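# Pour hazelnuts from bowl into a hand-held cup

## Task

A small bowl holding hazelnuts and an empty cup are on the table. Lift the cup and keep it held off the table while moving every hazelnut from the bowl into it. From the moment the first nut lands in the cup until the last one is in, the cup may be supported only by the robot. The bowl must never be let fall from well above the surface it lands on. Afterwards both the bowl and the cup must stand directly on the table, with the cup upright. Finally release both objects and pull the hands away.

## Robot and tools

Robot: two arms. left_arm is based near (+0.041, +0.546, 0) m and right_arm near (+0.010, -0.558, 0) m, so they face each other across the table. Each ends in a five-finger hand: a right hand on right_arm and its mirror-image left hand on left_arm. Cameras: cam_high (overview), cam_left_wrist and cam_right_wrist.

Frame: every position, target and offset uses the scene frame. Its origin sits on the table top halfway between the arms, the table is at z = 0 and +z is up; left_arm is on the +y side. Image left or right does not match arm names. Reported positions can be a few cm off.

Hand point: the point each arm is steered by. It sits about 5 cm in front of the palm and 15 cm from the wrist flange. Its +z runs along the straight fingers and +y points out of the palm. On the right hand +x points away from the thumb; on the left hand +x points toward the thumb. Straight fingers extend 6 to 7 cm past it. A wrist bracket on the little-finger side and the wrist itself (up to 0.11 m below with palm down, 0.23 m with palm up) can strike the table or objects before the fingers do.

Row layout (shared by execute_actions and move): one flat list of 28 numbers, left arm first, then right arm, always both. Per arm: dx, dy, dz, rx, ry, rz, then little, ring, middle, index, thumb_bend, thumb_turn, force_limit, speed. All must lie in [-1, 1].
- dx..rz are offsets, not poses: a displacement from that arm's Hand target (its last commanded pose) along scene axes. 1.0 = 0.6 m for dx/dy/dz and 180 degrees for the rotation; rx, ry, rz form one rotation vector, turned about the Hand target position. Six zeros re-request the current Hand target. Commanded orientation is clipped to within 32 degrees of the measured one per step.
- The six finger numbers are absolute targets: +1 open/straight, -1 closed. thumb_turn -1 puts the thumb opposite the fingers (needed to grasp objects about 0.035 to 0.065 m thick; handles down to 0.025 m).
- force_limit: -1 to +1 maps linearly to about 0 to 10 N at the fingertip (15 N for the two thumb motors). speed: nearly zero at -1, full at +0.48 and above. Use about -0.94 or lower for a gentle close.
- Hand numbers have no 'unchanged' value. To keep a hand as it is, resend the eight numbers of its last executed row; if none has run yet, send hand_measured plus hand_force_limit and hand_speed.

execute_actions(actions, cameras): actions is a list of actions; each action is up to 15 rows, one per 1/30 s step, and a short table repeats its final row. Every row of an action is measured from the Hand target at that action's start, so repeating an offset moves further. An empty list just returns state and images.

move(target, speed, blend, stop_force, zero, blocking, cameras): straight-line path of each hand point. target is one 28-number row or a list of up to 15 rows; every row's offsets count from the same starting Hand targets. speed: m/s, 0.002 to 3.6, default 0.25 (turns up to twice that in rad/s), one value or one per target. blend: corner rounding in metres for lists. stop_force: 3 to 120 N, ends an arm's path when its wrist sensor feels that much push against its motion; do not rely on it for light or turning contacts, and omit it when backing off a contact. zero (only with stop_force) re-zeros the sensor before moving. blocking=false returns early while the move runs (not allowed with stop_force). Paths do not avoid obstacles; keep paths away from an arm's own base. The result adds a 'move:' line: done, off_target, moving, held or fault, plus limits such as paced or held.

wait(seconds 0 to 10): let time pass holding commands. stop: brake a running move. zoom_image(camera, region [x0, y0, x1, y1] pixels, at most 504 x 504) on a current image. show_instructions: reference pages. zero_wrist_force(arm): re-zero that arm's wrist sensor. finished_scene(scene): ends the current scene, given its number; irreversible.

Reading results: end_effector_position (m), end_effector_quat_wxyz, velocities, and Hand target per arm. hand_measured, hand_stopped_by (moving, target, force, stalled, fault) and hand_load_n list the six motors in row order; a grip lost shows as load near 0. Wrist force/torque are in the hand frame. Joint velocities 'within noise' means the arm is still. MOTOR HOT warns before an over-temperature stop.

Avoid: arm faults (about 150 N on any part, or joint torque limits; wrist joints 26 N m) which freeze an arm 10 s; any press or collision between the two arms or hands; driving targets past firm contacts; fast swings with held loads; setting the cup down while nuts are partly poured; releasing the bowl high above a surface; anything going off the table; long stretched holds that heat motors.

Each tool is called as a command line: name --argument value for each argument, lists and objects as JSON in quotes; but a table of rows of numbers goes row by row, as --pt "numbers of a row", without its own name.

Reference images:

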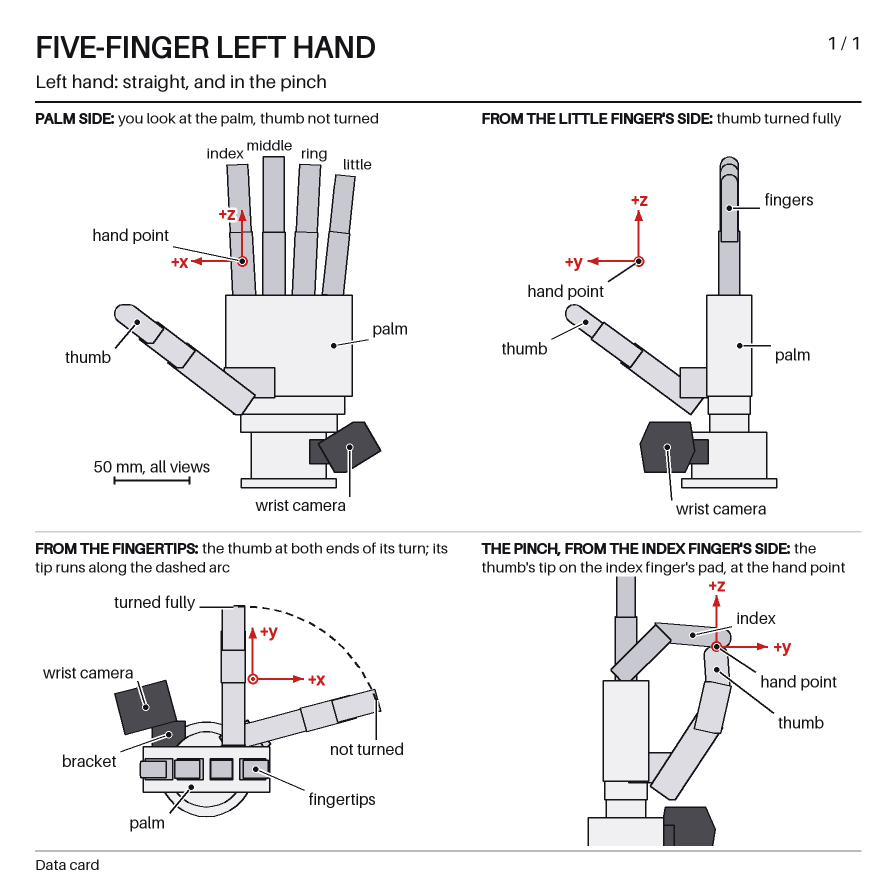

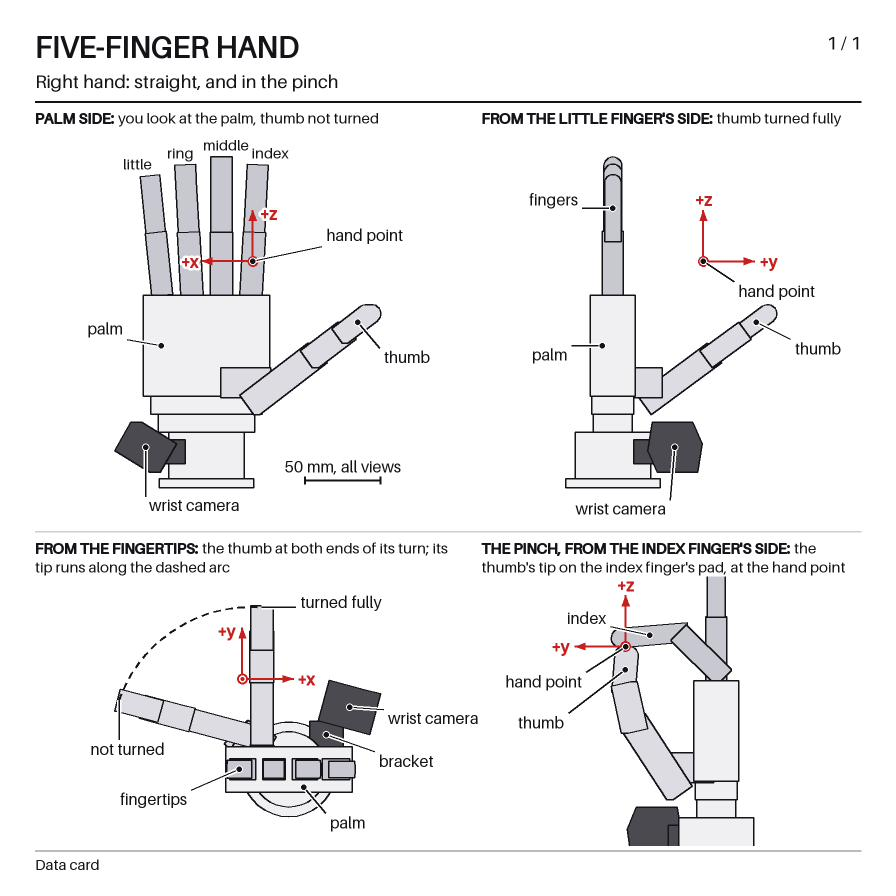

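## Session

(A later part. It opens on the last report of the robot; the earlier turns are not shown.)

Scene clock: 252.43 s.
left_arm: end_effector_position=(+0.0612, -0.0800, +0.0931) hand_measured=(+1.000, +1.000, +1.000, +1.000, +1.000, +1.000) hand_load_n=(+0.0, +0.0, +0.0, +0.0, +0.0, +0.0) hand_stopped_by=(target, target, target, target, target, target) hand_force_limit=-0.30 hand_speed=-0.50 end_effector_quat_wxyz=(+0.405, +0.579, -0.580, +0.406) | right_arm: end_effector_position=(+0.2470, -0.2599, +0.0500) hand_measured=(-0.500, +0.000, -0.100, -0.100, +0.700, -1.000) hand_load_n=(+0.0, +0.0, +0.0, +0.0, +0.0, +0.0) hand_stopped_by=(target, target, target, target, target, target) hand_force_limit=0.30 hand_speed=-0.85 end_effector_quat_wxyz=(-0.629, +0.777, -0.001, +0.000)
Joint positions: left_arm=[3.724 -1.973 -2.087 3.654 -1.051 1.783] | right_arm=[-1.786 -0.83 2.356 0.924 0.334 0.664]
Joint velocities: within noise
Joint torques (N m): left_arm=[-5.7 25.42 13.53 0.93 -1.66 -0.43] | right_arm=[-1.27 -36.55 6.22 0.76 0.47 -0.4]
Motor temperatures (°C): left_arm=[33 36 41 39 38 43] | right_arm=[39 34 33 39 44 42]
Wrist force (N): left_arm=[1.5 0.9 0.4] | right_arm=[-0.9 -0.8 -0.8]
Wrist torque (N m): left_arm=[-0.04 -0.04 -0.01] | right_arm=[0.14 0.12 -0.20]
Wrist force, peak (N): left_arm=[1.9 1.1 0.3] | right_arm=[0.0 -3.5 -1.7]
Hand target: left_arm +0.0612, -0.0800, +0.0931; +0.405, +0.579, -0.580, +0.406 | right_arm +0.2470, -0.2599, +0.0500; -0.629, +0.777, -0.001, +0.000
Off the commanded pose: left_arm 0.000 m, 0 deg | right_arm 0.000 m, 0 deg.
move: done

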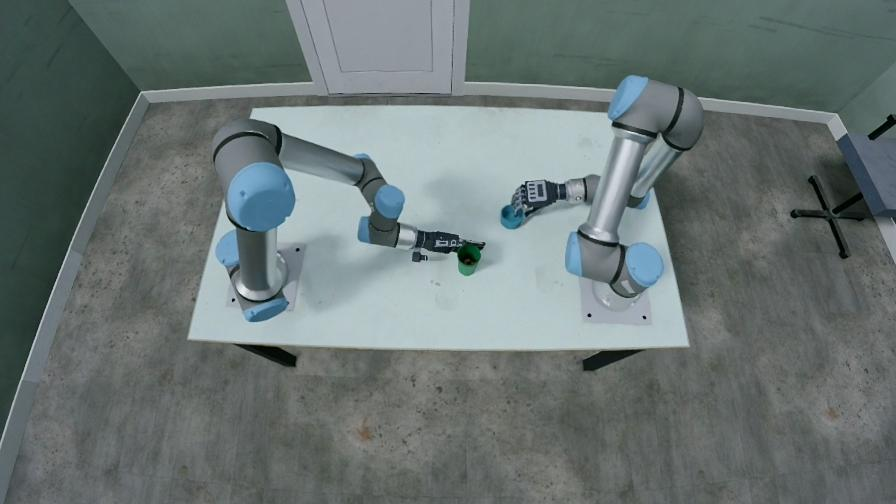

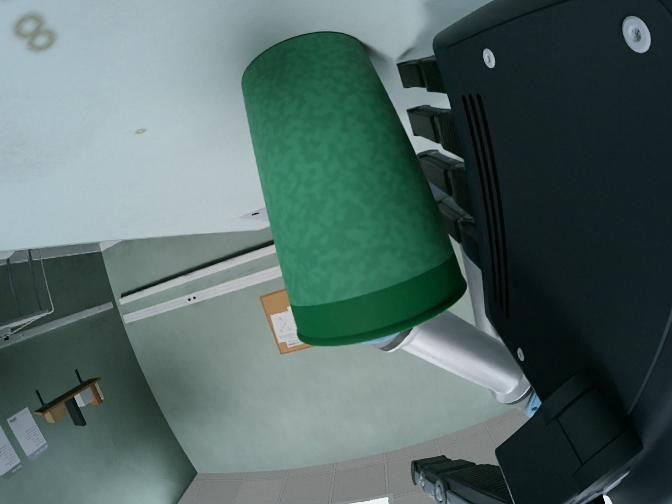

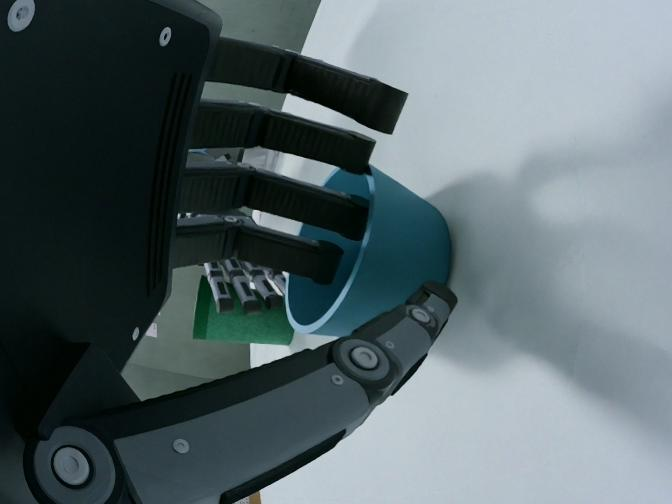

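move --pt "0.12 0 0 0 0 0 1 1 1 1 1 1 -0.3 -0.5 0 0 0.12 0 0 0 -0.5 0.0 -0.1 -0.1 0.7 -1 0.3 -0.85" --pt "0.32 0.35 0.2 0 0 0 1 1 1 1 1 1 -0.3 -0.5 0.05 -0.17 0.32 0 0 0 -0.5 0.0 -0.1 -0.1 0.7 -1 0.3 -0.85" --speed '[0.06,0.25]'

zoom_image --camera "cam_high" --region '[430, 180, 560, 290]'

Scene clock: 260.40 s.
left_arm: end_effector_position=(+0.2532, +0.1300, +0.2131) hand_measured=(+1.000, +1.000, +1.000, +1.000, +1.000, +1.000) hand_load_n=(+0.0, +0.0, +0.0, +0.0, +0.0, +0.0) hand_stopped_by=(target, target, target, target, target, target) hand_force_limit=-0.30 hand_speed=-0.50 end_effector_quat_wxyz=(+0.405, +0.579, -0.580, +0.406) | right_arm: end_effector_position=(+0.2770, -0.3619, +0.2420) hand_measured=(-0.500, +0.000, -0.100, -0.100, +0.700, -1.000) hand_load_n=(+0.0, +0.0, +0.0, -0.5, +0.0, +0.0) hand_stopped_by=(target, target, target, target, target, target) hand_force_limit=0.30 hand_speed=-0.85 end_effector_quat_wxyz=(-0.629, +0.777, -0.001, +0.000)
Joint positions: left_arm=[4.606 -1.814 -2.09 2.679 -0.373 2.775] | right_arm=[-2.105 -1.387 2.342 1.815 0.613 0.309]
Joint velocities: within noise
Joint torques (N m): left_arm=[8.44 18.81 22.59 -3.39 -1.31 2.08] | right_arm=[-12.74 -32.19 -22.85 3.68 0.77 -1.48]
Motor temperatures (°C): left_arm=[33 36 41 39 38 43] | right_arm=[39 34 33 39 44 42]
Wrist force (N): left_arm=[1.6 1.2 0.1] | right_arm=[-0.8 -0.1 -0.9]
Wrist torque (N m): left_arm=[0.01 -0.04 0.01] | right_arm=[0.05 0.12 -0.13]
Wrist force, peak (N): left_arm=[1.9 1.2 1.0] | right_arm=[-1.1 -1.2 -0.9]
Hand target: left_arm +0.2532, +0.1300, +0.2131; +0.405, +0.579, -0.580, +0.406 | right_arm +0.2770, -0.3619, +0.2420; -0.629, +0.777, -0.001, +0.000
Off the commanded pose: left_arm 0.000 m, 0 deg | right_arm 0.000 m, 0 deg.
move: done

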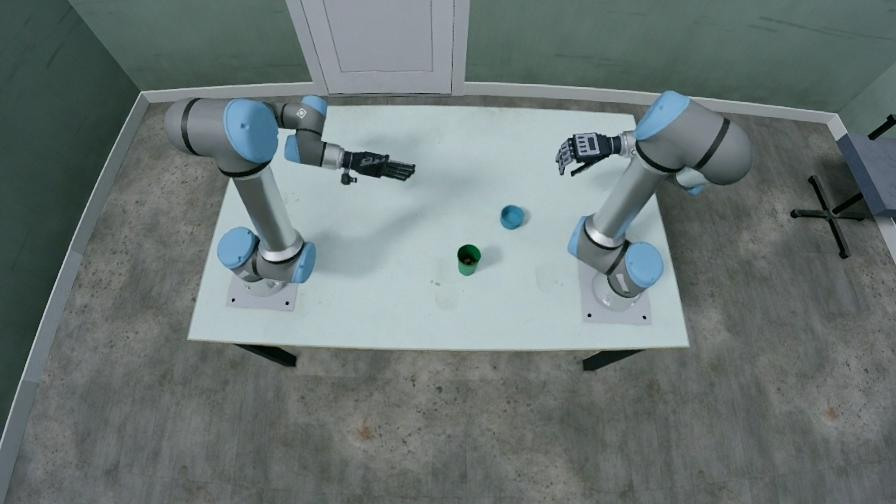

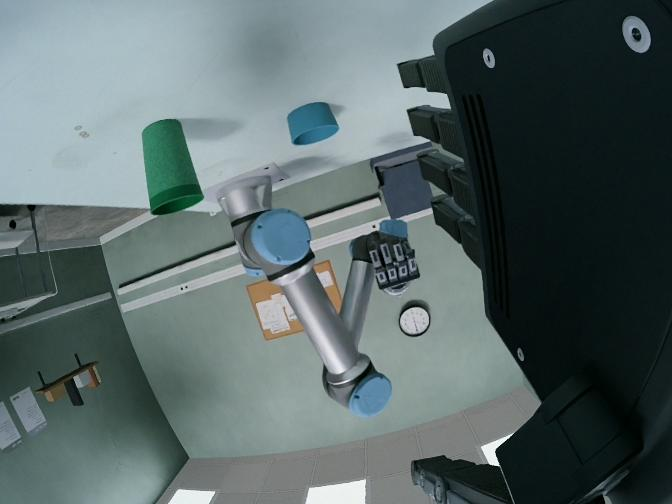

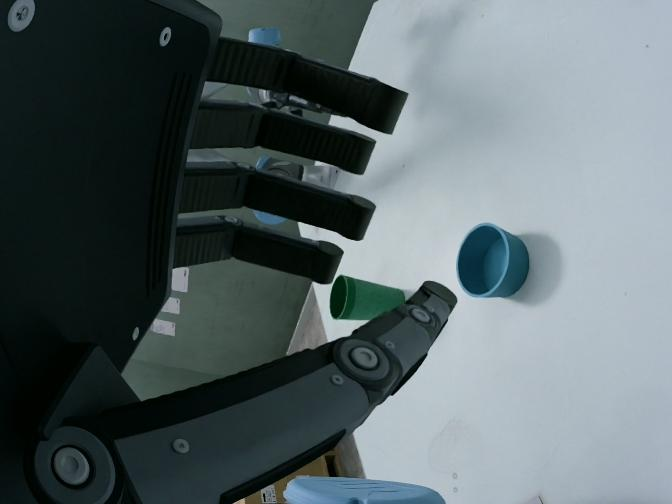

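Scaled by 3.877 from the camera's 896x504 image, which has a finer 1280x720 frame.

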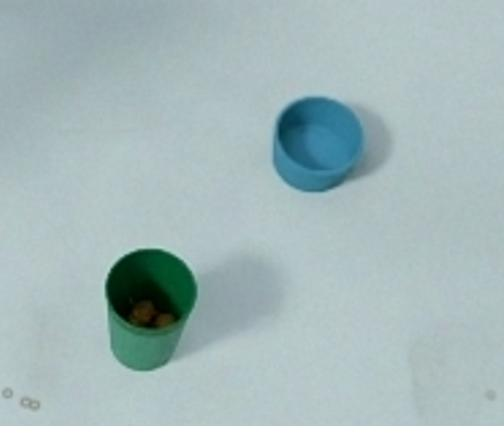

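finished_scene --scene 2

The scene is finished: the task was done.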